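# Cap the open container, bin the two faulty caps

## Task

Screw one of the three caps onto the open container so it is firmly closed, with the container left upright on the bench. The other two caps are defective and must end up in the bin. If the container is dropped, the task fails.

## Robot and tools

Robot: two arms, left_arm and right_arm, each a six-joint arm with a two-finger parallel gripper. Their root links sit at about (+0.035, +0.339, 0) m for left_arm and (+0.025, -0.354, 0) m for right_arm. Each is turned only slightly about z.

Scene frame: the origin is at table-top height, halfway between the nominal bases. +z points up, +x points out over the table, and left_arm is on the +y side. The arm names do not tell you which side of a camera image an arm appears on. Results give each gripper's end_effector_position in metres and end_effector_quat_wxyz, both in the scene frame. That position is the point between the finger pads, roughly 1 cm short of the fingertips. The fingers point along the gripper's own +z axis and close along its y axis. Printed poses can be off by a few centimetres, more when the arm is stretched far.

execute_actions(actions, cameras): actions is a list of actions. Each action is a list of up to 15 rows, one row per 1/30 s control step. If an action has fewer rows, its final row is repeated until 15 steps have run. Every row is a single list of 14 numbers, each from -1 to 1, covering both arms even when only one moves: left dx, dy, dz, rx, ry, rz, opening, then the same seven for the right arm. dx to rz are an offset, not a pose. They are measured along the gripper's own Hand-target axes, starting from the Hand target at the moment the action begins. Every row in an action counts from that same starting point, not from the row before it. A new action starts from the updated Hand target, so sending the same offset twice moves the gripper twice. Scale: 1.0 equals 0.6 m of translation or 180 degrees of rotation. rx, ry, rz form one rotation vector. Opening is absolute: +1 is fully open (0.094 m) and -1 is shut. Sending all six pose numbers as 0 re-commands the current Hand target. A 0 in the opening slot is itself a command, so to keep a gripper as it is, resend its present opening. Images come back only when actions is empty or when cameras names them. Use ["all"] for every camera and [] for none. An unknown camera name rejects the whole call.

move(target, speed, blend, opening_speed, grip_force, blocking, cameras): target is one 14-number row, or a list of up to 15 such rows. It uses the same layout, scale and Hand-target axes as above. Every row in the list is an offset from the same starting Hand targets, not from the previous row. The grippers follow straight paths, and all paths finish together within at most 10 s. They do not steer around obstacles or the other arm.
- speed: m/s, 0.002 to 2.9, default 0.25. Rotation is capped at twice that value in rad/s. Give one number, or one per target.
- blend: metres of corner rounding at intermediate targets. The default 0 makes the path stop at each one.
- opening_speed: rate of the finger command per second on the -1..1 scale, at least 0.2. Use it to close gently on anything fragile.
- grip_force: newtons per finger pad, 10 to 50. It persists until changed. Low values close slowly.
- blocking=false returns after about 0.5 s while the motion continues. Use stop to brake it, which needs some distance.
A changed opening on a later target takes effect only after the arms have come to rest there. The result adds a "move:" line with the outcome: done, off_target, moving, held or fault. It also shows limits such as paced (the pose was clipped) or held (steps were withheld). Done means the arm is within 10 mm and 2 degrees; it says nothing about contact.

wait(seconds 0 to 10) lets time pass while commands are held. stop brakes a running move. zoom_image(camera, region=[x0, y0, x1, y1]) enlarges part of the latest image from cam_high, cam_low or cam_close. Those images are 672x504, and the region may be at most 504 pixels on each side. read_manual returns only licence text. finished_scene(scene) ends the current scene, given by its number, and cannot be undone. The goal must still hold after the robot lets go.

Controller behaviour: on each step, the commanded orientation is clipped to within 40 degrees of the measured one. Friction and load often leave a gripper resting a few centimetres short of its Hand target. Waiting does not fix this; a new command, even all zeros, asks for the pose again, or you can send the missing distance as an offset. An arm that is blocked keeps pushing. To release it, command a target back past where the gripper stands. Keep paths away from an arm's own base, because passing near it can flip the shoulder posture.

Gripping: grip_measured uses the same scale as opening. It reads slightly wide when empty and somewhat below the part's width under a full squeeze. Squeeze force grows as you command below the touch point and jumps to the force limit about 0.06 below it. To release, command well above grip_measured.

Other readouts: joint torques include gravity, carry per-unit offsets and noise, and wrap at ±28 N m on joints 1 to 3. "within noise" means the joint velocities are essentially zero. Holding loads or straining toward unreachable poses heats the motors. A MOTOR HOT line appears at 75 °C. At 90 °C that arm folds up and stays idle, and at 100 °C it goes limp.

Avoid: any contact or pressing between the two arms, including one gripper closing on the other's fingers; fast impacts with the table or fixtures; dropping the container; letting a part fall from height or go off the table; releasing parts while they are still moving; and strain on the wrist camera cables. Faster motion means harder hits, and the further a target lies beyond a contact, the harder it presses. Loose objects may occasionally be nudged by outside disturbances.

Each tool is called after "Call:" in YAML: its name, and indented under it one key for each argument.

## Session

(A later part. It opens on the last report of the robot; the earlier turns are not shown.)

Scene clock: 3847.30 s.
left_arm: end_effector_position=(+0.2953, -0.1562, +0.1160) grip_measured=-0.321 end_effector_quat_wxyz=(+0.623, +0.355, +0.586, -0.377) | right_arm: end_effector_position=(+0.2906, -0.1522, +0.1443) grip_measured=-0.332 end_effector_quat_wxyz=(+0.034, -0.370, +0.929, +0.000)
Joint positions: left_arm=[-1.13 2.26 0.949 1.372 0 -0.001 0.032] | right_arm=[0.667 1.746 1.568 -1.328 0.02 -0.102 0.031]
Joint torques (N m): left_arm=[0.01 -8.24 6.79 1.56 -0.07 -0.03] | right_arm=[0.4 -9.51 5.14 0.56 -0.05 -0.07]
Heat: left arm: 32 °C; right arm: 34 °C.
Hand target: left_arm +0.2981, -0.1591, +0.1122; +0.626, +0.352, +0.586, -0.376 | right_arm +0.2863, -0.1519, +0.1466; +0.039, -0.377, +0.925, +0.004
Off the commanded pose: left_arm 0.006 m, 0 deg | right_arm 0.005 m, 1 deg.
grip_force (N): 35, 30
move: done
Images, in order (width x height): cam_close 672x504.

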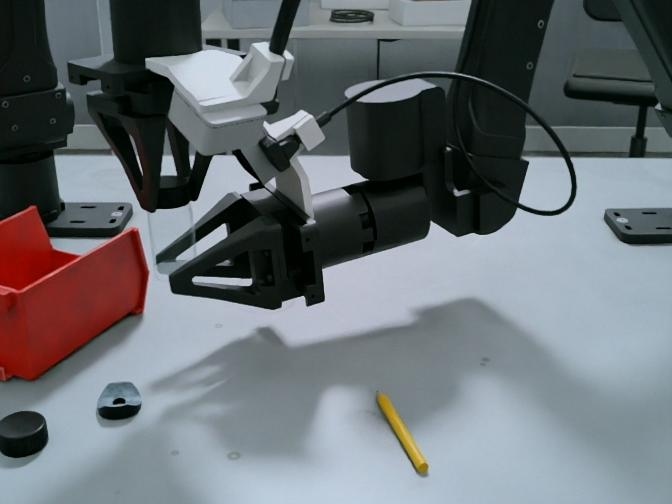

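Call:
move:
  target: [0,0,0,0,0,0,-0.45,0,0,0.004,0,0,0.62,-0.45]
  speed: 0.4
  cameras: ["cam_close"]

Call:
zoom_image:
  camera: "cam_close"
  region: [140, 165, 195, 220]

Scene clock: 3854.93 s.
left_arm: end_effector_position=(+0.2953, -0.1563, +0.1148) grip_measured=-0.321 end_effector_quat_wxyz=(+0.621, +0.356, +0.588, -0.377) | right_arm: end_effector_position=(+0.2901, -0.1547, +0.1421) grip_measured=-0.333 end_effector_quat_wxyz=(+0.023, +0.545, +0.838, +0.022)
Joint positions: left_arm=[-1.13 2.26 0.949 1.367 0 -0.001 0.032] | right_arm=[0.667 1.746 1.56 -1.328 0.029 1.81 0.031]
Joint torques (N m): left_arm=[0.02 -8.23 6.86 1.59 -0.04 -0.03] | right_arm=[0.36 -9.44 5.14 0.63 -0.13 0.32]
Heat: left arm: 32 °C; right arm: 34 °C.
Hand target: left_arm +0.2981, -0.1591, +0.1122; +0.626, +0.352, +0.586, -0.376 | right_arm +0.2865, -0.1519, +0.1442; +0.019, +0.554, +0.832, +0.034
Off the commanded pose: left_arm 0.005 m, 1 deg | right_arm 0.005 m, 2 deg.
grip_force (N): 35, 30
move: done
Images, in order (width x height): cam_close 672x504.

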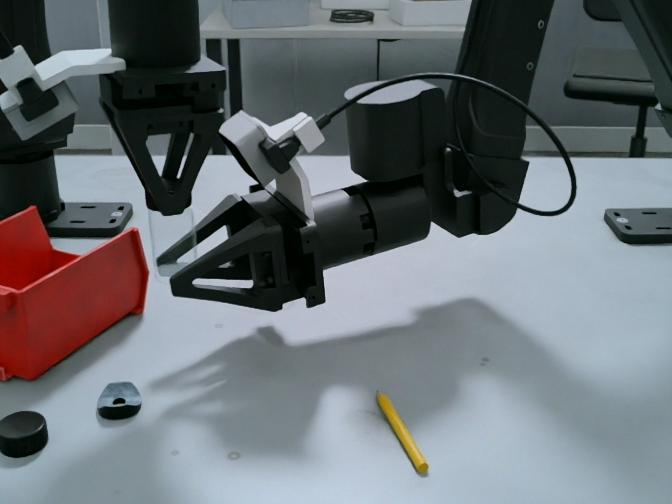

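Scaled by 9.164 from the camera's 672x504 image, which has a finer 960x720 frame.

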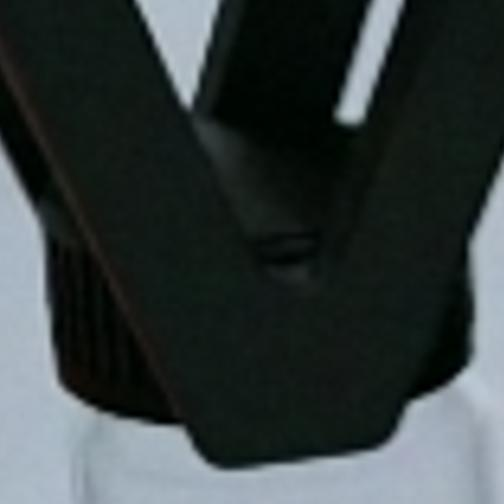

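Call:
move:
  target:
    - [0,0,0,0,0,0,-0.45,0,0,0,0,0,0,-0.12]
    - [0,0,0,0,0,0,-0.45,-0.0004,-0.0013,-0.0173,-0.0086,-0.0073,-0.6203,-0.12]
  speed: 0.5
  cameras: ["cam_close"]

Call:
zoom_image:
  camera: "cam_close"
  region: [130, 155, 205, 230]

Scene clock: 3874.37 s.
left_arm: end_effector_position=(+0.2954, -0.1565, +0.1160) grip_measured=-0.321 end_effector_quat_wxyz=(+0.623, +0.355, +0.587, -0.377) | right_arm: end_effector_position=(+0.2891, -0.1505, +0.1505) grip_measured=-0.122 end_effector_quat_wxyz=(+0.047, -0.371, +0.927, +0.006)
Joint positions: left_arm=[-1.13 2.26 0.95 1.371 0 -0.001 0.032] | right_arm=[0.671 1.719 1.56 -1.318 0.015 -0.102 0.041]
Joint torques (N m): left_arm=[0.03 -8.27 6.67 1.58 -0.08 -0.02] | right_arm=[0.1 -9.74 5.18 0.57 -0.01 -0.14]
Heat: left arm: 32 °C; right arm: 34 °C.
Hand target: left_arm +0.2982, -0.1591, +0.1122; +0.626, +0.352, +0.586, -0.376 | right_arm +0.2851, -0.1527, +0.1545; +0.053, -0.377, +0.925, +0.008
Off the commanded pose: left_arm 0.005 m, 0 deg | right_arm 0.006 m, 1 deg.
grip_force (N): 35, 30
move: done
Images, in order (width x height): cam_close 672x504.

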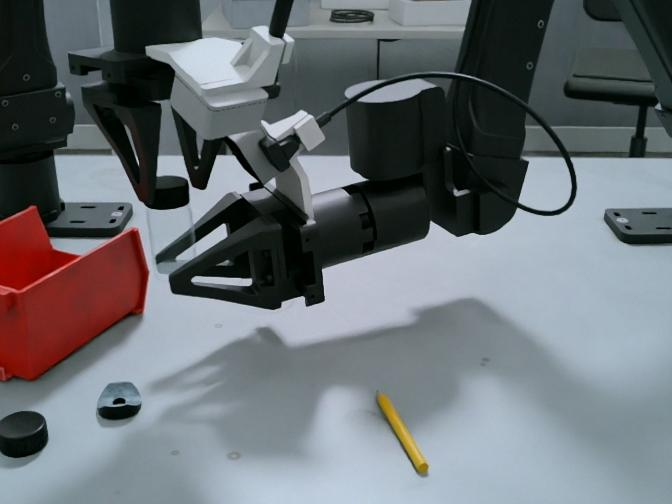

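Scaled by 6.720 from the camera's 672x504 image, which has a finer 960x720 frame.

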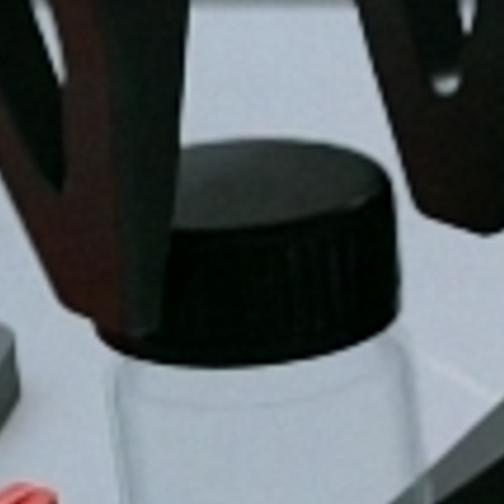

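Call:
move:
  target: [0,0,0,0,0,0,-0.45,-0.0026,-0.0004,0.0088,-0.0024,0.0225,0,-0.12]
  speed: 0.08
  cameras: ["cam_close"]

Call:
zoom_image:
  camera: "cam_close"
  region: [130, 155, 205, 230]

Scene clock: 3889.27 s.
left_arm: end_effector_position=(+0.2954, -0.1565, +0.1160) grip_measured=-0.321 end_effector_quat_wxyz=(+0.623, +0.355, +0.587, -0.377) | right_arm: end_effector_position=(+0.2842, -0.1543, +0.1467) grip_measured=-0.122 end_effector_quat_wxyz=(+0.019, -0.372, +0.928, -0.002)
Joint positions: left_arm=[-1.13 2.26 0.95 1.371 0 -0.001 0.032] | right_arm=[0.671 1.752 1.587 -1.371 0.015 -0.103 0.041]
Joint torques (N m): left_arm=[-0.05 -8.34 6.68 1.57 -0.1 0.02] | right_arm=[0.1 -6.89 8.91 0.28 0 -0.06]
Heat: left arm: 32 °C; right arm: 33 °C.
Hand target: left_arm +0.2982, -0.1591, +0.1122; +0.625, +0.352, +0.586, -0.376 | right_arm +0.2868, -0.1515, +0.1495; +0.019, -0.377, +0.926, -0.002
Off the commanded pose: left_arm 0.005 m, 0 deg | right_arm 0.005 m, 1 deg.
grip_force (N): 35, 30
move: done
Images, in order (width x height): cam_close 672x504.

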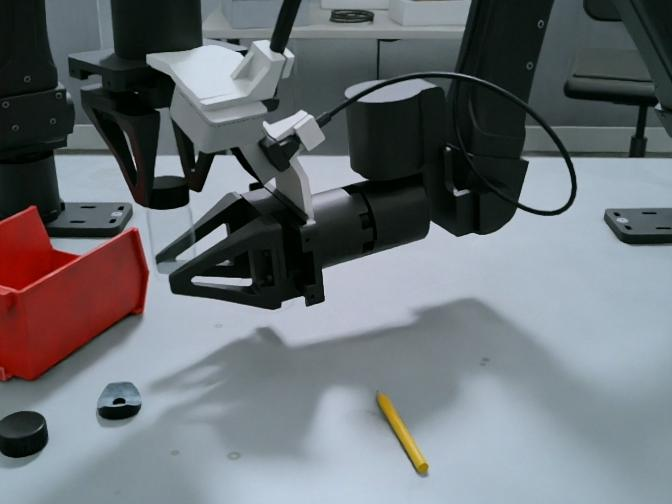

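Scaled by 6.720 from the camera's 672x504 image, which has a finer 960x720 frame.

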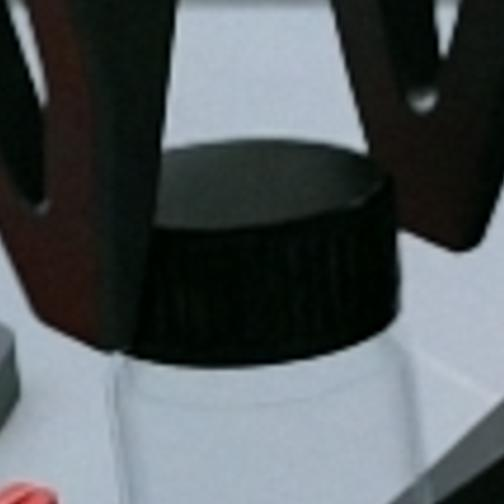

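Call:
move:
  target:
    - [0,0,0,0,0,0,-0.45,-0.0076,-0.0008,0,0.0007,-0.0063,0,-0.12]
    - [0,0,0,0,0,0,-0.45,-0.0076,-0.0008,0,0.0007,-0.0063,0,-0.45]
  speed: 0.08
  opening_speed: 0.8
  cameras: ["cam_close"]

Call:
zoom_image:
  camera: "cam_close"
  region: [140, 165, 195, 220]

Scene clock: 3897.10 s.
left_arm: end_effector_position=(+0.2954, -0.1564, +0.1162) grip_measured=-0.321 end_effector_quat_wxyz=(+0.623, +0.355, +0.586, -0.377) | right_arm: end_effector_position=(+0.2858, -0.1563, +0.1468) grip_measured=-0.334 end_effector_quat_wxyz=(+0.020, -0.372, +0.928, -0.009)
Joint positions: left_arm=[-1.13 2.26 0.95 1.371 0 -0.001 0.032] | right_arm=[0.671 1.752 1.587 -1.371 0.029 -0.103 0.031]
Joint torques (N m): left_arm=[-0.14 -8.24 6.76 1.59 -0.1 -0.01] | right_arm=[0.1 -6.98 8.7 0.52 -0.14 -0.07]
Heat: left arm: 32 °C; right arm: 32 °C.
Hand target: left_arm +0.2982, -0.1591, +0.1123; +0.626, +0.352, +0.586, -0.376 | right_arm +0.2904, -0.1486, +0.1496; +0.029, -0.377, +0.926, +0.001
Off the commanded pose: left_arm 0.006 m, 0 deg | right_arm 0.009 m, 2 deg.
grip_force (N): 35, 30
move: done
Images, in order (width x height): cam_close 672x504.

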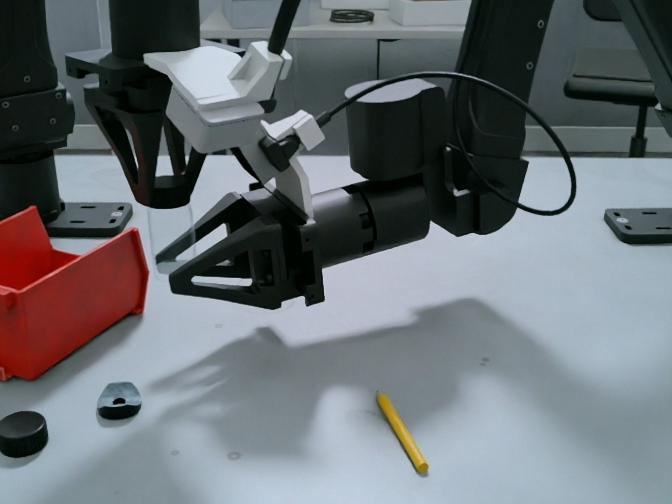

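Scaled by 9.164 from the camera's 672x504 image, which has a finer 960x720 frame.

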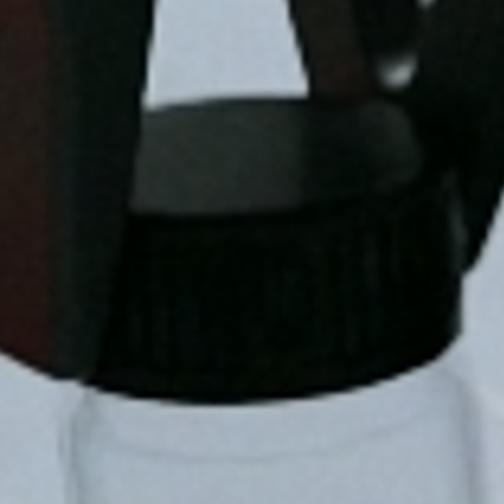

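Call:
move:
  target: [0,0,0,0,0,0,-0.45,0,0,0.0058,0.0029,0.0024,0.62,-0.45]
  speed: 0.4
  cameras: ["cam_close"]

Call:
zoom_image:
  camera: "cam_close"
  region: [140, 165, 195, 220]

Scene clock: 3904.97 s.
left_arm: end_effector_position=(+0.2953, -0.1565, +0.1162) grip_measured=-0.321 end_effector_quat_wxyz=(+0.623, +0.355, +0.586, -0.378) | right_arm: end_effector_position=(+0.2874, -0.1515, +0.1469) grip_measured=-0.335 end_effector_quat_wxyz=(+0.014, +0.549, +0.835, +0.022)
Joint positions: left_arm=[-1.13 2.26 0.95 1.371 0.001 0 0.032] | right_arm=[0.671 1.752 1.587 -1.354 0.013 1.823 0.031]
Joint torques (N m): left_arm=[0.03 -8.34 6.8 1.53 -0.09 -0.04] | right_arm=[0.08 -6.32 8.57 0.4 0.01 0.18]
Heat: left arm: 32 °C; right arm: 32 °C.
Hand target: left_arm +0.2981, -0.1592, +0.1123; +0.626, +0.352, +0.586, -0.376 | right_arm +0.2906, -0.1486, +0.1462; +0.014, +0.554, +0.832, +0.019
Off the commanded pose: left_arm 0.006 m, 0 deg | right_arm 0.004 m, 1 deg.
grip_force (N): 35, 30
move: done
Images, in order (width x height): cam_close 672x504.

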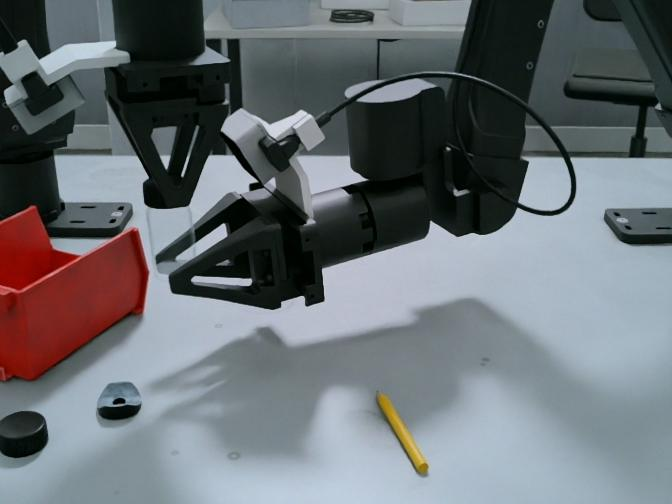

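Scaled by 9.164 from the camera's 672x504 image, which has a finer 960x720 frame.

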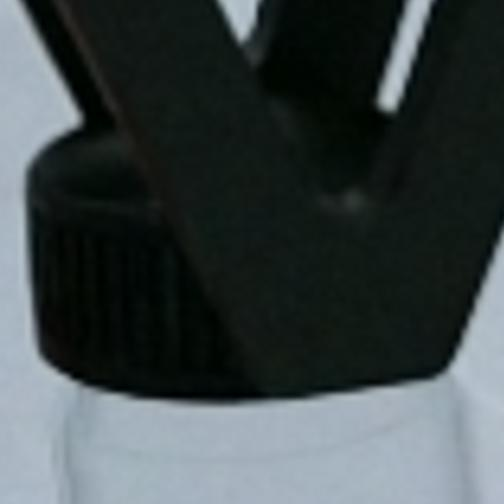

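Call:
move:
  target: [0,0,0,0,0,0,-0.45,-0.0023,-0.0082,-0.0115,0.0061,-0.0017,0,-0.45]
  speed: 0.04
  cameras: ["cam_close"]

Call:
zoom_image:
  camera: "cam_close"
  region: [140, 165, 195, 220]

Scene clock: 3912.17 s.
left_arm: end_effector_position=(+0.2953, -0.1565, +0.1163) grip_measured=-0.321 end_effector_quat_wxyz=(+0.623, +0.355, +0.586, -0.378) | right_arm: end_effector_position=(+0.2873, -0.1516, +0.1524) grip_measured=-0.335 end_effector_quat_wxyz=(+0.014, +0.550, +0.835, +0.020)
Joint positions: left_arm=[-1.13 2.26 0.95 1.372 0.001 0 0.032] | right_arm=[0.671 1.757 1.615 -1.381 0.013 1.825 0.031]
Joint torques (N m): left_arm=[0.03 -8.35 6.69 1.59 -0.06 -0.04] | right_arm=[0.14 -6.64 8.59 0.18 0.02 0.15]
Heat: left arm: 32 °C; right arm: 31 °C.
Hand target: left_arm +0.2981, -0.1592, +0.1123; +0.626, +0.352, +0.586, -0.376 | right_arm +0.2863, -0.1519, +0.1528; +0.011, +0.554, +0.833, +0.010
Off the commanded pose: left_arm 0.006 m, 0 deg | right_arm 0.001 m, 1 deg.
grip_force (N): 35, 30
move: done
Images, in order (width x height): cam_close 672x504.

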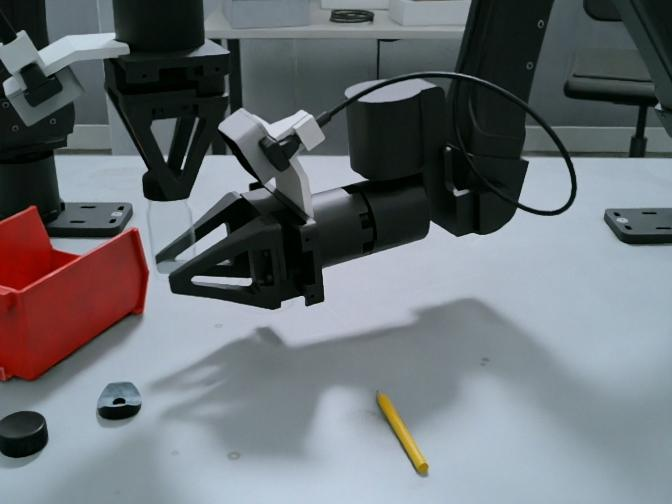

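Scaled by 9.164 from the camera's 672x504 image, which has a finer 960x720 frame.

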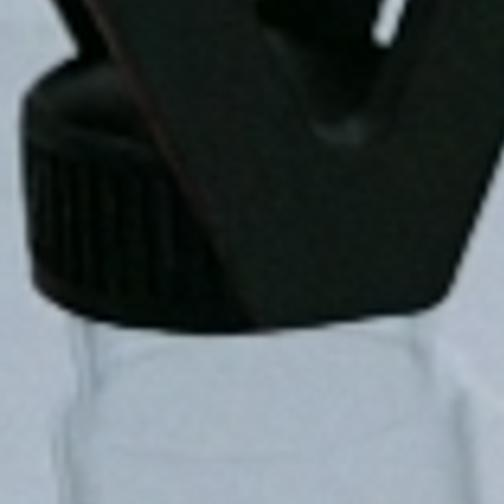

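Call:
move:
  target: [0,0,0,0,0,0,-0.45,-0.0033,-0.0128,0.0373,0.0121,-0.0033,0,-0.45]
  speed: 0.05
  cameras: ["cam_close"]

Call:
zoom_image:
  camera: "cam_close"
  region: [140, 165, 195, 220]

Scene clock: 3930.37 s.
left_arm: end_effector_position=(+0.2952, -0.1567, +0.1131) grip_measured=-0.321 end_effector_quat_wxyz=(+0.620, +0.357, +0.589, -0.376) | right_arm: end_effector_position=(+0.2871, -0.1517, +0.1429) grip_measured=-0.335 end_effector_quat_wxyz=(+0.013, +0.550, +0.835, +0.019)
Joint positions: left_arm=[-1.13 2.263 0.95 1.364 0.002 0 0.032] | right_arm=[0.671 1.757 1.577 -1.347 0.013 1.825 0.031]
Joint torques (N m): left_arm=[-0.05 -8.54 6.63 1.6 -0.13 0] | right_arm=[0.08 -6.3 4.89 0.29 0.02 0.15]
Heat: left arm: 33 °C; right arm: 31 °C.
Hand target: left_arm +0.2982, -0.1591, +0.1123; +0.626, +0.352, +0.586, -0.376 | right_arm +0.2806, -0.1566, +0.1302; +0.005, +0.554, +0.833, -0.009
Off the commanded pose: left_arm 0.004 m, 1 deg | right_arm 0.015 m, 3 deg.
grip_force (N): 35, 30
move: off_target (right_arm)
Images, in order (width x height): cam_close 672x504.

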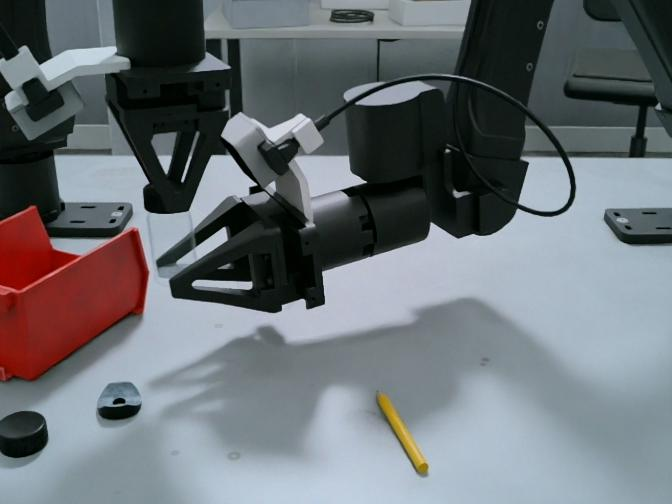

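Scaled by 9.164 from the camera's 672x504 image, which has a finer 960x720 frame.

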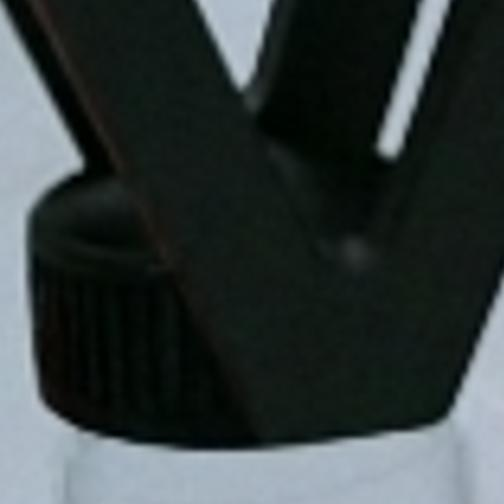

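Call:
zoom_image:
  camera: "cam_close"
  region: [140, 180, 195, 235]

Scaled by 9.164 from the camera's 672x504 image, which has a finer 960x720 frame.

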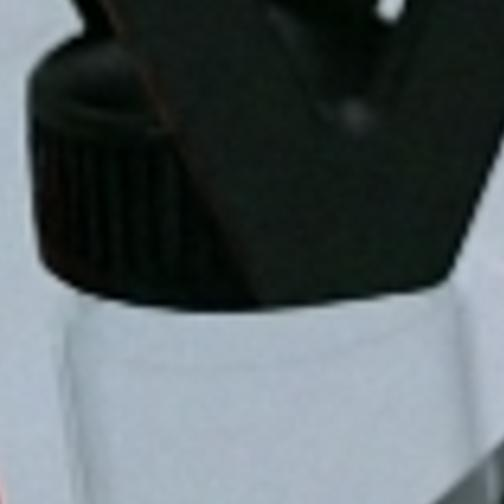

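Call:
move:
  target: [0,0,0,0,0,0,-0.45,0,0,0,0,0,-0.2,-0.45]
  speed: 0.3

Call:
move:
  target: [0,0,0,0,0,0,-0.45,0,0,0,0,0,-0.2,-0.45]
  speed: 0.3

Call:
move:
  target: [0,0,0,0,0,0,-0.45,0,0,0,0,0,-0.2,-0.45]
  speed: 0.3
  cameras: ["cam_close"]

Call:
zoom_image:
  camera: "cam_close"
  region: [140, 170, 195, 225]

Scene clock: 3939.07 s.
left_arm: end_effector_position=(+0.2952, -0.1567, +0.1131) grip_measured=-0.321 end_effector_quat_wxyz=(+0.620, +0.357, +0.589, -0.376) | right_arm: end_effector_position=(+0.2868, -0.1519, +0.1429) grip_measured=-0.335 end_effector_quat_wxyz=(+0.018, +0.275, +0.961, +0.013)
Joint positions: left_arm=[-1.13 2.263 0.95 1.364 0.002 0 0.032] | right_arm=[0.671 1.757 1.577 -1.349 0.013 1.218 0.031]
Joint torques (N m): left_arm=[0.05 -8.39 6.79 1.61 -0.11 -0.03] | right_arm=[0.08 -6.27 4.89 0.31 0.02 -0.09]
Heat: left arm: 33 °C; right arm: 31 °C.
Hand target: left_arm +0.2982, -0.1591, +0.1123; +0.626, +0.352, +0.586, -0.376 | right_arm +0.2806, -0.1566, +0.1302; +0.002, +0.269, +0.963, -0.010
Off the commanded pose: left_arm 0.004 m, 1 deg | right_arm 0.015 m, 3 deg.
grip_force (N): 35, 30
move: off_target (right_arm)

Scene clock: 3940.97 s.
left_arm: end_effector_position=(+0.2952, -0.1567, +0.1131) grip_measured=-0.321 end_effector_quat_wxyz=(+0.620, +0.357, +0.589, -0.376) | right_arm: end_effector_position=(+0.2863, -0.1537, +0.1429) grip_measured=-0.335 end_effector_quat_wxyz=(+0.020, -0.035, +0.999, +0.003)
Joint positions: left_arm=[-1.13 2.263 0.95 1.364 0.002 0 0.032] | right_arm=[0.671 1.757 1.577 -1.355 0.019 0.591 0.031]
Joint torques (N m): left_arm=[-0.13 -8.42 6.75 1.61 -0.12 -0.01] | right_arm=[0.05 -6.31 4.81 0.36 -0.04 -0.11]
Heat: left arm: 33 °C; right arm: 31 °C.
Hand target: left_arm +0.2982, -0.1591, +0.1123; +0.626, +0.352, +0.586, -0.376 | right_arm +0.2807, -0.1565, +0.1302; -0.001, -0.041, +0.999, -0.010
Off the commanded pose: left_arm 0.004 m, 1 deg | right_arm 0.014 m, 3 deg.
grip_force (N): 35, 30
move: off_target (right_arm)

Scene clock: 3942.87 s.
left_arm: end_effector_position=(+0.2952, -0.1567, +0.1118) grip_measured=-0.321 end_effector_quat_wxyz=(+0.618, +0.358, +0.590, -0.375) | right_arm: end_effector_position=(+0.2861, -0.1563, +0.1416) grip_measured=-0.335 end_effector_quat_wxyz=(+0.018, -0.341, +0.940, -0.010)
Joint positions: left_arm=[-1.13 2.263 0.95 1.359 0.002 0 0.032] | right_arm=[0.671 1.757 1.572 -1.357 0.029 -0.036 0.031]
Joint torques (N m): left_arm=[-0.1 -8.32 6.74 1.69 -0.1 -0.02] | right_arm=[0.06 -6.3 5.14 0.39 -0.14 -0.04]
Heat: left arm: 33 °C; right arm: 31 °C.
Hand target: left_arm +0.2982, -0.1591, +0.1123; +0.626, +0.352, +0.586, -0.376 | right_arm +0.2806, -0.1566, +0.1302; -0.004, -0.348, +0.937, -0.009
Off the commanded pose: left_arm 0.004 m, 1 deg | right_arm 0.013 m, 3 deg.
grip_force (N): 35, 30
move: off_target (right_arm)
Images, in order (width x height): cam_close 672x504.

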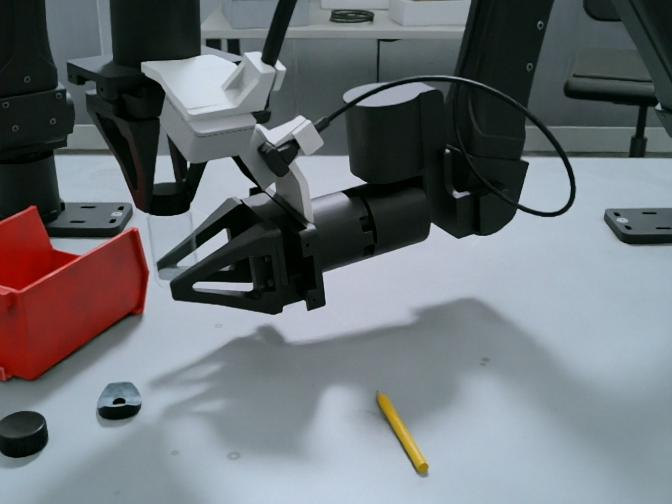

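Scaled by 9.164 from the camera's 672x504 image, which has a finer 960x720 frame.

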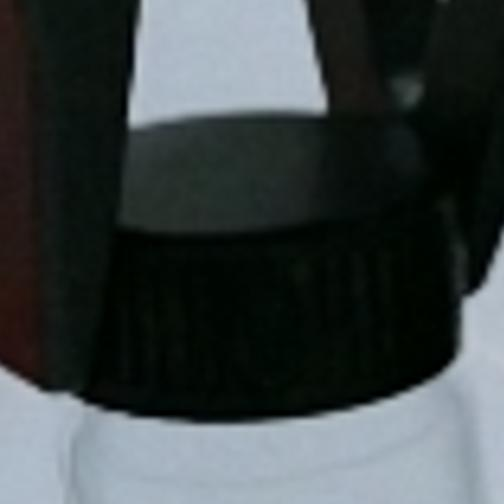

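Call:
move:
  target: [0,0,0,0,0,0,-0.45,0,0,0,0,0,0.22,-0.45]
  speed: 0.3

Call:
move:
  target: [0,0,0,0,0,0,-0.45,0,0,0,0,0,0.22,-0.45]
  speed: 0.3

Call:
move:
  target: [0,0,0,0,0,0,-0.45,0,0,0,0,0,0.22,-0.45]
  speed: 0.3

Scene clock: 3947.40 s.
left_arm: end_effector_position=(+0.2952, -0.1567, +0.1118) grip_measured=-0.321 end_effector_quat_wxyz=(+0.618, +0.358, +0.590, -0.375) | right_arm: end_effector_position=(+0.2854, -0.1554, +0.1416) grip_measured=-0.335 end_effector_quat_wxyz=(+0.019, -0.015, +1.000, -0.001)
Joint positions: left_arm=[-1.13 2.263 0.95 1.359 0.002 0 0.032] | right_arm=[0.671 1.757 1.572 -1.357 0.023 0.63 0.031]
Joint torques (N m): left_arm=[0.14 -8.43 6.83 1.71 -0.11 0.01] | right_arm=[0.05 -6.3 5.16 0.38 -0.07 0.12]
Heat: left arm: 34 °C; right arm: 31 °C.
Hand target: left_arm +0.2982, -0.1591, +0.1123; +0.626, +0.352, +0.586, -0.376 | right_arm +0.2806, -0.1566, +0.1302; -0.001, -0.010, +1.000, -0.010
Off the commanded pose: left_arm 0.004 m, 1 deg | right_arm 0.012 m, 3 deg.
grip_force (N): 35, 30
move: off_target (right_arm)

Scene clock: 3949.40 s.
left_arm: end_effector_position=(+0.2952, -0.1567, +0.1118) grip_measured=-0.321 end_effector_quat_wxyz=(+0.618, +0.358, +0.590, -0.375) | right_arm: end_effector_position=(+0.2860, -0.1534, +0.1416) grip_measured=-0.335 end_effector_quat_wxyz=(+0.017, +0.324, +0.946, +0.010)
Joint positions: left_arm=[-1.13 2.263 0.95 1.359 0.002 0 0.032] | right_arm=[0.671 1.757 1.572 -1.35 0.016 1.32 0.031]
Joint torques (N m): left_arm=[0.01 -8.53 6.71 1.68 -0.12 -0.04] | right_arm=[0.09 -6.32 5.23 0.32 -0.01 0.15]
Heat: left arm: 34 °C; right arm: 31 °C.
Hand target: left_arm +0.2982, -0.1591, +0.1123; +0.626, +0.352, +0.586, -0.376 | right_arm +0.2806, -0.1566, +0.1302; +0.002, +0.329, +0.944, -0.010
Off the commanded pose: left_arm 0.004 m, 1 deg | right_arm 0.013 m, 3 deg.
grip_force (N): 35, 30
move: off_target (right_arm)

Scene clock: 3951.40 s.
left_arm: end_effector_position=(+0.2949, -0.1569, +0.1118) grip_measured=-0.321 end_effector_quat_wxyz=(+0.618, +0.359, +0.590, -0.376) | right_arm: end_effector_position=(+0.2876, -0.1519, +0.1417) grip_measured=-0.335 end_effector_quat_wxyz=(+0.013, +0.625, +0.781, +0.020)
Joint positions: left_arm=[-1.13 2.263 0.95 1.359 0.004 0 0.032] | right_arm=[0.671 1.757 1.572 -1.341 0.016 2.01 0.031]
Joint torques (N m): left_arm=[-0.02 -8.47 6.71 1.68 -0.11 -0.01] | right_arm=[0.08 -6.31 5.3 0.26 0 0.16]
Heat: left arm: 34 °C; right arm: 31 °C.
Hand target: left_arm +0.2981, -0.1591, +0.1123; +0.626, +0.352, +0.586, -0.376 | right_arm +0.2807, -0.1566, +0.1302; +0.006, +0.630, +0.777, -0.009
Off the commanded pose: left_arm 0.004 m, 1 deg | right_arm 0.014 m, 3 deg.
grip_force (N): 35, 30
move: off_target (right_arm)

Call:
move:
  target:
    - [0,0,0,0,0,0,-0.45,0,0,0,0,0,0,0.0]
    - [0,0,0,0,0,0,-0.45,-0.0075,0.0037,0,0,0,-0.66,0.0]
  speed: 0.5
  cameras: ["cam_close"]

Call:
zoom_image:
  camera: "cam_close"
  region: [130, 165, 205, 240]

Scene clock: 3963.33 s.
left_arm: end_effector_position=(+0.2949, -0.1567, +0.1145) grip_measured=-0.321 end_effector_quat_wxyz=(+0.621, +0.357, +0.587, -0.377) | right_arm: end_effector_position=(+0.2868, -0.1545, +0.1400) grip_measured=-0.002 end_effector_quat_wxyz=(+0.017, -0.347, +0.938, -0.003)
Joint positions: left_arm=[-1.13 2.263 0.95 1.37 0.004 0 0.032] | right_arm=[0.667 1.763 1.572 -1.351 0.016 -0.053 0.047]
Joint torques (N m): left_arm=[-0.13 -8.36 6.67 1.6 -0.1 -0.01] | right_arm=[-0.77 -6.67 5.2 0.31 -0.03 -0.06]
Heat: left arm: 34 °C; right arm: 30 °C.
Hand target: left_arm +0.2981, -0.1592, +0.1123; +0.626, +0.352, +0.586, -0.376 | right_arm +0.2837, -0.1605, +0.1303; -0.005, -0.348, +0.937, -0.009
Off the commanded pose: left_arm 0.005 m, 1 deg | right_arm 0.012 m, 3 deg.
grip_force (N): 35, 30
move: off_target (right_arm)
Images, in order (width x height): cam_close 672x504.

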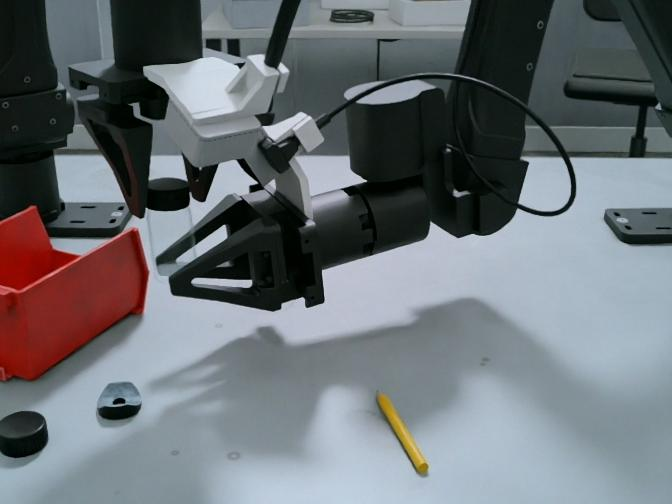

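Scaled by 6.720 from the camera's 672x504 image, which has a finer 960x720 frame.

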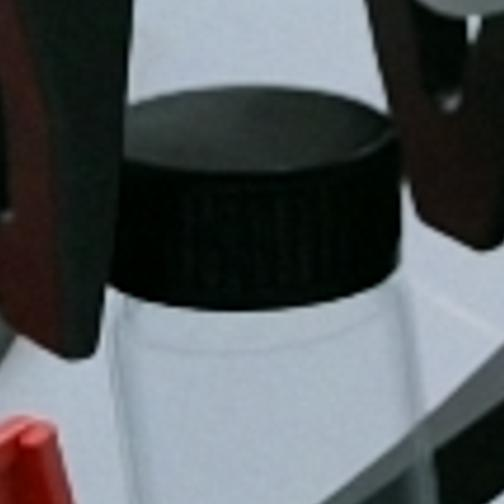

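Call:
move:
  target: [0,0,0,0,0,0,-0.45,-0.0125,-0.0006,-0.0323,0.0005,-0.0105,0,0.0]
  speed: 0.08
  cameras: ["cam_close"]

Call:
zoom_image:
  camera: "cam_close"
  region: [130, 165, 205, 240]

Scene clock: 3970.77 s.
left_arm: end_effector_position=(+0.2949, -0.1567, +0.1145) grip_measured=-0.321 end_effector_quat_wxyz=(+0.621, +0.357, +0.587, -0.377) | right_arm: end_effector_position=(+0.2857, -0.1553, +0.1485) grip_measured=-0.002 end_effector_quat_wxyz=(+0.014, -0.348, +0.938, -0.004)
Joint positions: left_arm=[-1.13 2.263 0.95 1.37 0.004 0 0.032] | right_arm=[0.667 1.766 1.611 -1.392 0.016 -0.054 0.047]
Joint torques (N m): left_arm=[0.08 -8.32 6.67 1.6 -0.14 -0.03] | right_arm=[-0.72 -6.82 8.49 0.29 -0.02 -0.07]
Heat: left arm: 34 °C; right arm: 30 °C.
Hand target: left_arm +0.2981, -0.1592, +0.1123; +0.626, +0.352, +0.586, -0.376 | right_arm +0.2897, -0.1555, +0.1495; +0.011, -0.348, +0.937, -0.004
Off the commanded pose: left_arm 0.005 m, 1 deg | right_arm 0.004 m, 0 deg.
grip_force (N): 35, 30
move: done
Images, in order (width x height): cam_close 672x504.

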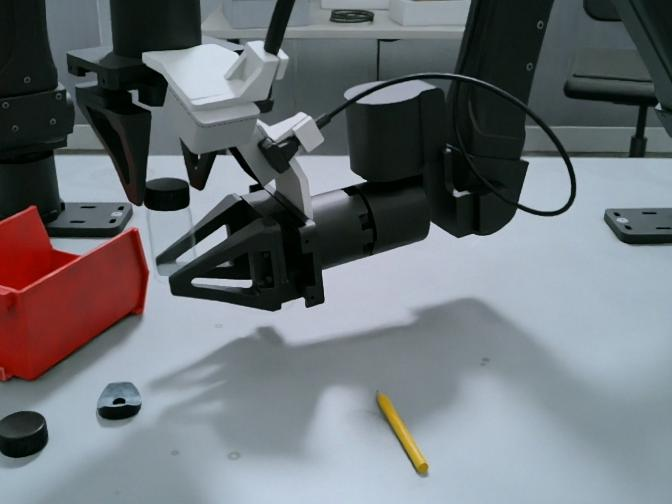

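Scaled by 6.720 from the camera's 672x504 image, which has a finer 960x720 frame.

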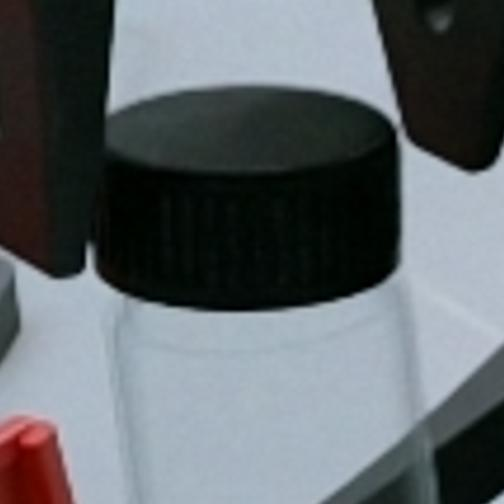

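Call:
move:
  target:
    - [0,0,0,0,0,0,-0.45,-0.0083,-0.0004,0,0.0003,-0.0067,0,0.0]
    - [0,0,0,0,0,0,-0.45,-0.0083,-0.0004,0,0.0003,-0.0067,0,-0.45]
  speed: 0.08
  opening_speed: 0.8

Scene clock: 3975.80 s.
left_arm: end_effector_position=(+0.2949, -0.1567, +0.1145) grip_measured=-0.321 end_effector_quat_wxyz=(+0.621, +0.357, +0.587, -0.377) | right_arm: end_effector_position=(+0.2862, -0.1560, +0.1485) grip_measured=-0.335 end_effector_quat_wxyz=(+0.014, -0.347, +0.938, -0.005)
Joint positions: left_arm=[-1.13 2.263 0.95 1.37 0.004 0 0.032] | right_arm=[0.665 1.766 1.611 -1.392 0.018 -0.054 0.031]
Joint torques (N m): left_arm=[-0.03 -8.4 6.67 1.6 -0.13 -0.08] | right_arm=[-0.58 -6.91 8.38 0.52 -0.02 -0.08]
Heat: left arm: 34 °C; right arm: 30 °C.
Hand target: left_arm +0.2981, -0.1592, +0.1123; +0.626, +0.352, +0.586, -0.376 | right_arm +0.2936, -0.1524, +0.1496; +0.021, -0.348, +0.937, -0.001
Off the commanded pose: left_arm 0.005 m, 1 deg | right_arm 0.008 m, 1 deg.
grip_force (N): 35, 30
move: done

Call:
move:
  target: [0,0,0,0,0,0,-0.45,0,0,0.0117,0.0064,0.0042,0.66,-0.45]
  speed: 0.4
  cameras: ["cam_close"]

Call:
zoom_image:
  camera: "cam_close"
  region: [140, 170, 195, 225]

Scene clock: 3983.63 s.
left_arm: end_effector_position=(+0.2949, -0.1568, +0.1124) grip_measured=-0.321 end_effector_quat_wxyz=(+0.619, +0.358, +0.589, -0.376) | right_arm: end_effector_position=(+0.2890, -0.1529, +0.1456) grip_measured=-0.336 end_effector_quat_wxyz=(+0.010, +0.620, +0.785, +0.012)
Joint positions: left_arm=[-1.13 2.263 0.95 1.362 0.004 0 0.032] | right_arm=[0.665 1.775 1.611 -1.377 0.013 1.992 0.031]
Joint torques (N m): left_arm=[-0.06 -8.43 6.83 1.66 -0.11 -0.04] | right_arm=[-0.57 -6.38 7.98 0.42 0.01 0.22]
Heat: left arm: 33 °C; right arm: 30 °C.
Hand target: left_arm +0.2981, -0.1592, +0.1123; +0.626, +0.352, +0.586, -0.376 | right_arm +0.2939, -0.1523, +0.1426; +0.009, +0.630, +0.777, +0.008
Off the commanded pose: left_arm 0.004 m, 1 deg | right_arm 0.006 m, 2 deg.
grip_force (N): 35, 30
move: done
Images, in order (width x height): cam_close 672x504.

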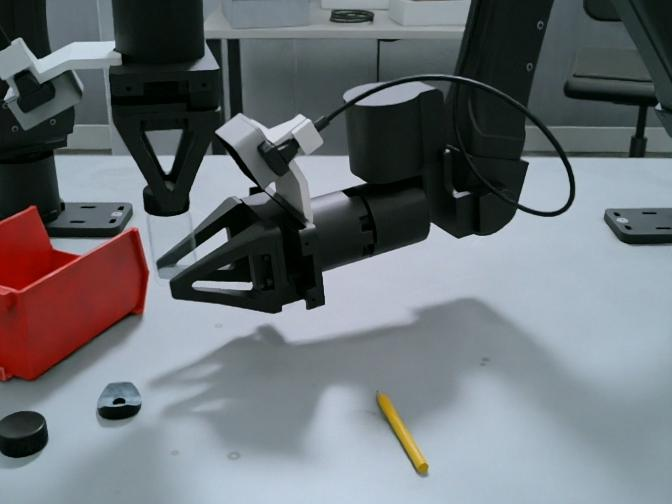

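Scaled by 9.164 from the camera's 672x504 image, which has a finer 960x720 frame.

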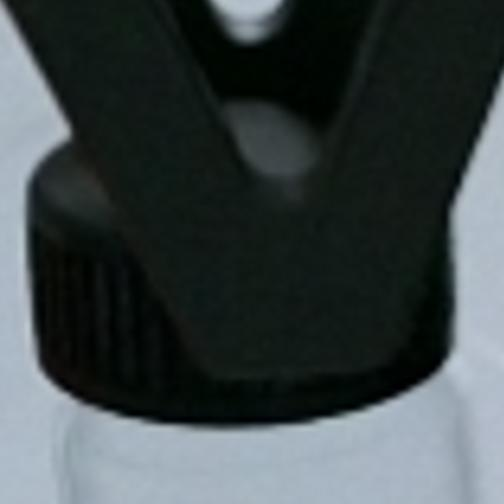

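Call:
zoom_image:
  camera: "cam_close"
  region: [140, 190, 195, 245]

Scaled by 9.164 from the camera's 672x504 image, which has a finer 960x720 frame.

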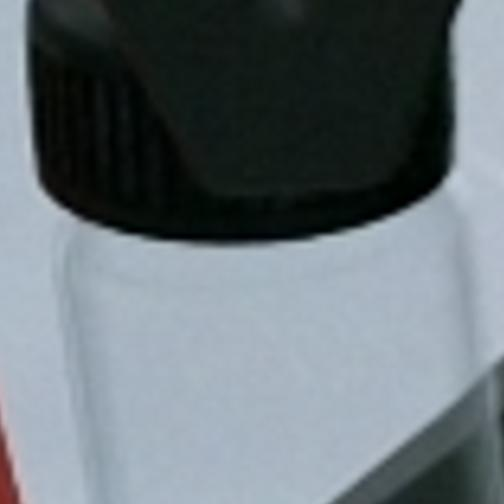

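Call:
move:
  target:
    - [0,0,0,0,0,0,-0.45,0,0,-0.0093,-0.0046,0.0023,0,-0.45]
    - [0,0,0,0,0,0,-0.45,0,0,-0.0093,-0.0046,0.0023,0,0.0]
    - [0,0,0,0,0,0,-0.45,-0.0023,0.001,-0.0093,-0.0051,-0.0034,-0.66,0.0]
  speed: 0.5
  cameras: ["cam_close"]

Call:
zoom_image:
  camera: "cam_close"
  region: [140, 180, 195, 235]

Scene clock: 4009.20 s.
left_arm: end_effector_position=(+0.2949, -0.1567, +0.1144) grip_measured=-0.321 end_effector_quat_wxyz=(+0.621, +0.357, +0.587, -0.377) | right_arm: end_effector_position=(+0.2890, -0.1529, +0.1456) grip_measured=-0.002 end_effector_quat_wxyz=(+0.016, -0.349, +0.937, -0.002)
Joint positions: left_arm=[-1.13 2.263 0.95 1.37 0.003 0 0.032] | right_arm=[0.665 1.775 1.611 -1.377 0.013 -0.058 0.047]
Joint torques (N m): left_arm=[0.06 -8.44 6.64 1.59 -0.1 -0.04] | right_arm=[-0.94 -7.39 8.31 0.37 0.01 -0.06]
Heat: left arm: 34 °C; right arm: 28 °C.
Hand target: left_arm +0.2982, -0.1591, +0.1123; +0.626, +0.352, +0.586, -0.376 | right_arm +0.2947, -0.1536, +0.1482; +0.019, -0.348, +0.937, -0.002
Off the commanded pose: left_arm 0.005 m, 1 deg | right_arm 0.006 m, 0 deg.
grip_force (N): 35, 30
move: done
Images, in order (width x height): cam_close 672x504.

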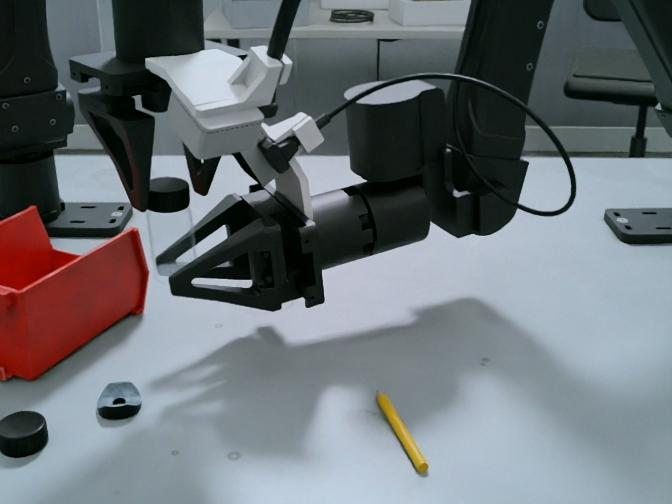

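Scaled by 9.164 from the camera's 672x504 image, which has a finer 960x720 frame.

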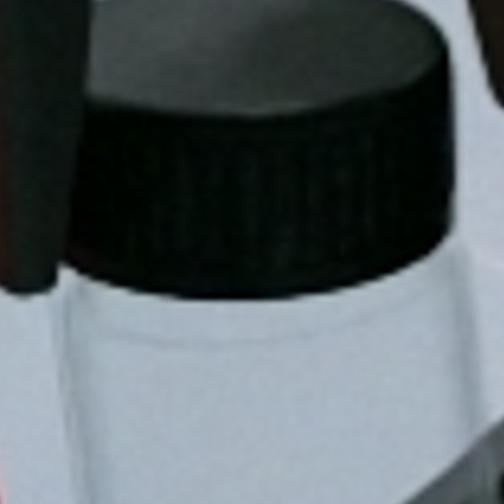

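Call:
move:
  target: [0,0,0,0,0,0,-0.45,0,0,0,0,0,0,-0.45]
  opening_speed: 0.8

Call:
move:
  target: [0,0,0,0,0,0,-0.45,0,0,0.0117,0.0064,0.0042,0.66,-0.45]
  speed: 0.4
  cameras: ["cam_close"]

Call:
zoom_image:
  camera: "cam_close"
  region: [140, 185, 195, 240]

Scene clock: 4015.57 s.
left_arm: end_effector_position=(+0.2949, -0.1567, +0.1145) grip_measured=-0.321 end_effector_quat_wxyz=(+0.621, +0.357, +0.587, -0.377) | right_arm: end_effector_position=(+0.2899, -0.1540, +0.1456) grip_measured=-0.334 end_effector_quat_wxyz=(+0.016, -0.347, +0.938, -0.003)
Joint positions: left_arm=[-1.13 2.263 0.95 1.37 0.003 0 0.032] | right_arm=[0.661 1.775 1.611 -1.377 0.014 -0.059 0.031]
Joint torques (N m): left_arm=[-0.06 -8.36 6.64 1.57 -0.13 -0.04] | right_arm=[-0.62 -7.41 8.35 0.38 0.01 -0.06]
Heat: left arm: 34 °C; right arm: 28 °C.
Hand target: left_arm +0.2982, -0.1591, +0.1123; +0.626, +0.352, +0.586, -0.376 | right_arm +0.2947, -0.1536, +0.1482; +0.019, -0.348, +0.937, -0.002
Off the commanded pose: left_arm 0.005 m, 1 deg | right_arm 0.005 m, 0 deg.
grip_force (N): 35, 30
move: done

Scene clock: 4019.07 s.
left_arm: end_effector_position=(+0.2950, -0.1567, +0.1140) grip_measured=-0.321 end_effector_quat_wxyz=(+0.621, +0.357, +0.587, -0.377) | right_arm: end_effector_position=(+0.2904, -0.1545, +0.1441) grip_measured=-0.335 end_effector_quat_wxyz=(+0.010, +0.622, +0.783, +0.010)
Joint positions: left_arm=[-1.13 2.263 0.95 1.368 0.003 0 0.032] | right_arm=[0.66 1.78 1.611 -1.377 0.015 1.992 0.031]
Joint torques (N m): left_arm=[-0.08 -8.43 6.86 1.59 -0.09 -0.05] | right_arm=[-0.47 -6.48 7.92 0.39 -0.01 0.15]
Heat: left arm: 34 °C; right arm: 28 °C.
Hand target: left_arm +0.2981, -0.1592, +0.1123; +0.626, +0.352, +0.586, -0.376 | right_arm +0.2949, -0.1535, +0.1412; +0.009, +0.630, +0.777, +0.006
Off the commanded pose: left_arm 0.004 m, 1 deg | right_arm 0.005 m, 1 deg.
grip_force (N): 35, 30
move: done
Images, in order (width x height): cam_close 672x504.

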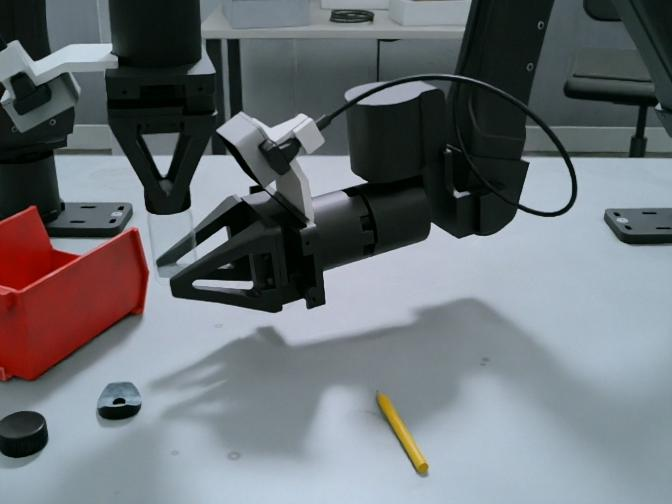

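Scaled by 9.164 from the camera's 672x504 image, which has a finer 960x720 frame.

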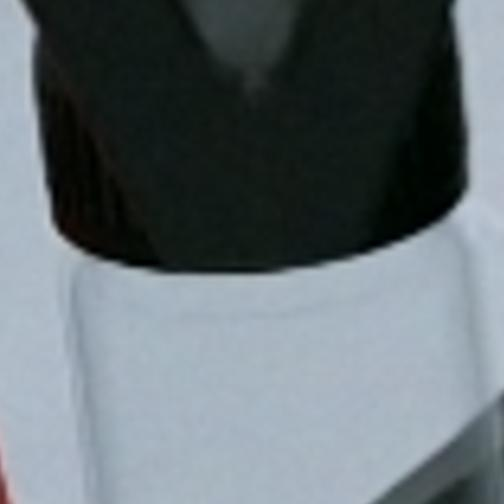

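Call:
move:
  target:
    - [0,0,0,0,0,0,-0.45,0,0,-0.0093,-0.0046,0.0023,0,-0.45]
    - [0,0,0,0,0,0,-0.45,0,0,-0.0093,-0.0046,0.0023,0,0.0]
    - [0,0,0,0,0,0,-0.45,0,0,-0.0093,-0.0051,-0.0034,-0.66,0.0]
  speed: 0.5
  cameras: ["cam_close"]

Call:
zoom_image:
  camera: "cam_close"
  region: [140, 180, 195, 235]

Scene clock: 4029.20 s.
left_arm: end_effector_position=(+0.2950, -0.1567, +0.1147) grip_measured=-0.321 end_effector_quat_wxyz=(+0.622, +0.356, +0.587, -0.377) | right_arm: end_effector_position=(+0.2903, -0.1543, +0.1441) grip_measured=-0.002 end_effector_quat_wxyz=(+0.014, -0.346, +0.938, -0.003)
Joint positions: left_arm=[-1.13 2.263 0.95 1.371 0.003 0 0.032] | right_arm=[0.66 1.78 1.611 -1.377 0.014 -0.058 0.047]
Joint torques (N m): left_arm=[-0.1 -8.44 6.67 1.58 -0.14 -0.04] | right_arm=[-0.43 -7.47 8.27 0.38 0 -0.03]
Heat: left arm: 34 °C; right arm: 28 °C.
Hand target: left_arm +0.2981, -0.1592, +0.1123; +0.626, +0.352, +0.586, -0.376 | right_arm +0.2948, -0.1535, +0.1468; +0.018, -0.348, +0.937, -0.002
Off the commanded pose: left_arm 0.005 m, 1 deg | right_arm 0.005 m, 1 deg.
grip_force (N): 35, 30
move: done
Images, in order (width x height): cam_close 672x504.

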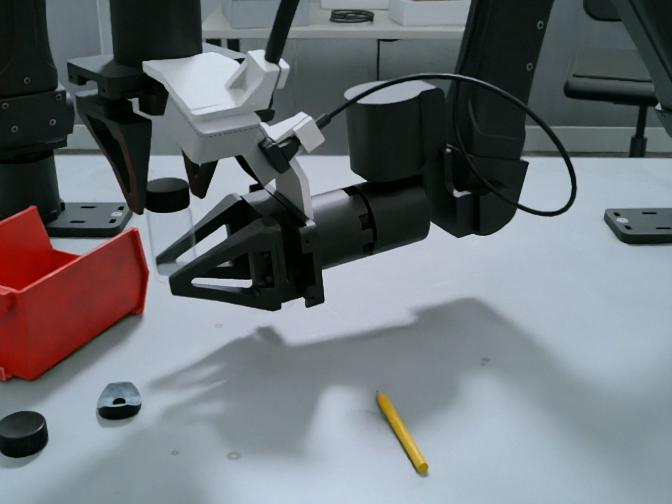

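Scaled by 9.164 from the camera's 672x504 image, which has a finer 960x720 frame.

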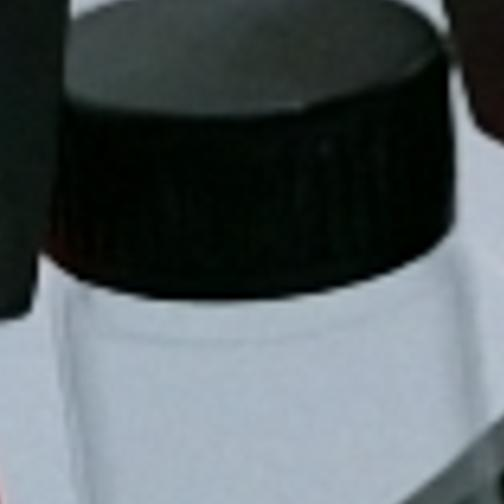

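Call:
move:
  target: [0,0,0,0,0,0,-0.45,0.0073,0.0003,-0.0085,-0.0003,0.0056,0,0.0]
  speed: 0.08
  cameras: ["cam_close"]

Call:
zoom_image:
  camera: "cam_close"
  region: [130, 165, 205, 240]

Scene clock: 4035.00 s.
left_arm: end_effector_position=(+0.2950, -0.1567, +0.1147) grip_measured=-0.321 end_effector_quat_wxyz=(+0.622, +0.356, +0.587, -0.377) | right_arm: end_effector_position=(+0.2873, -0.1566, +0.1483) grip_measured=-0.002 end_effector_quat_wxyz=(+0.007, -0.346, +0.938, -0.005)
Joint positions: left_arm=[-1.13 2.263 0.95 1.371 0.003 0 0.032] | right_arm=[0.66 1.78 1.628 -1.407 0.014 -0.058 0.047]
Joint torques (N m): left_arm=[0.28 -8.47 6.9 1.58 -0.1 -0.03] | right_arm=[-0.53 -7.38 8.68 0.29 -0.01 -0.07]
Heat: left arm: 34 °C; right arm: 28 °C.
Hand target: left_arm +0.2981, -0.1592, +0.1123; +0.626, +0.352, +0.586, -0.376 | right_arm +0.2912, -0.1562, +0.1518; +0.009, -0.348, +0.937, -0.005
Off the commanded pose: left_arm 0.005 m, 1 deg | right_arm 0.005 m, 0 deg.
grip_force (N): 35, 30
move: done
Images, in order (width x height): cam_close 672x504.

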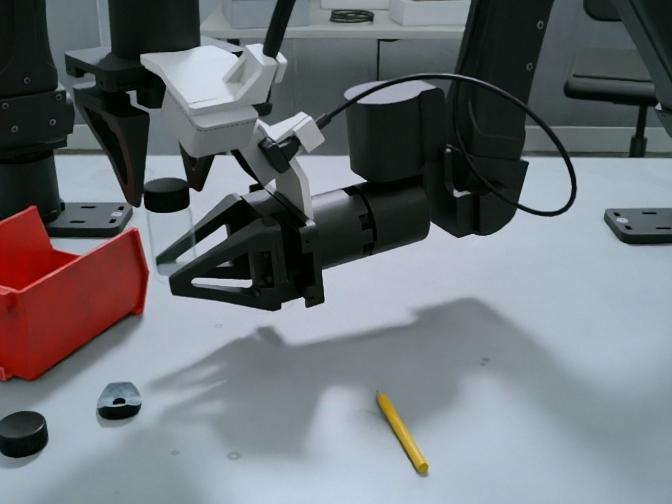

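Scaled by 6.720 from the camera's 672x504 image, which has a finer 960x720 frame.

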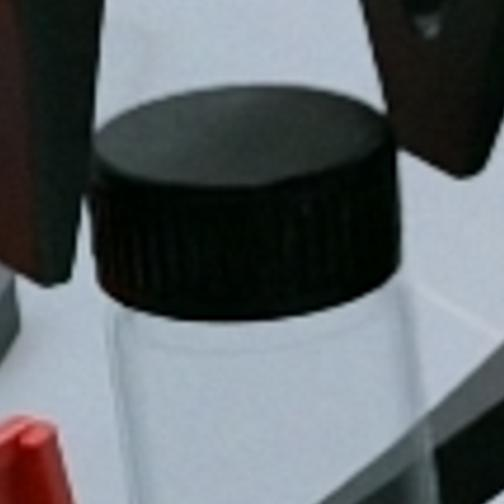

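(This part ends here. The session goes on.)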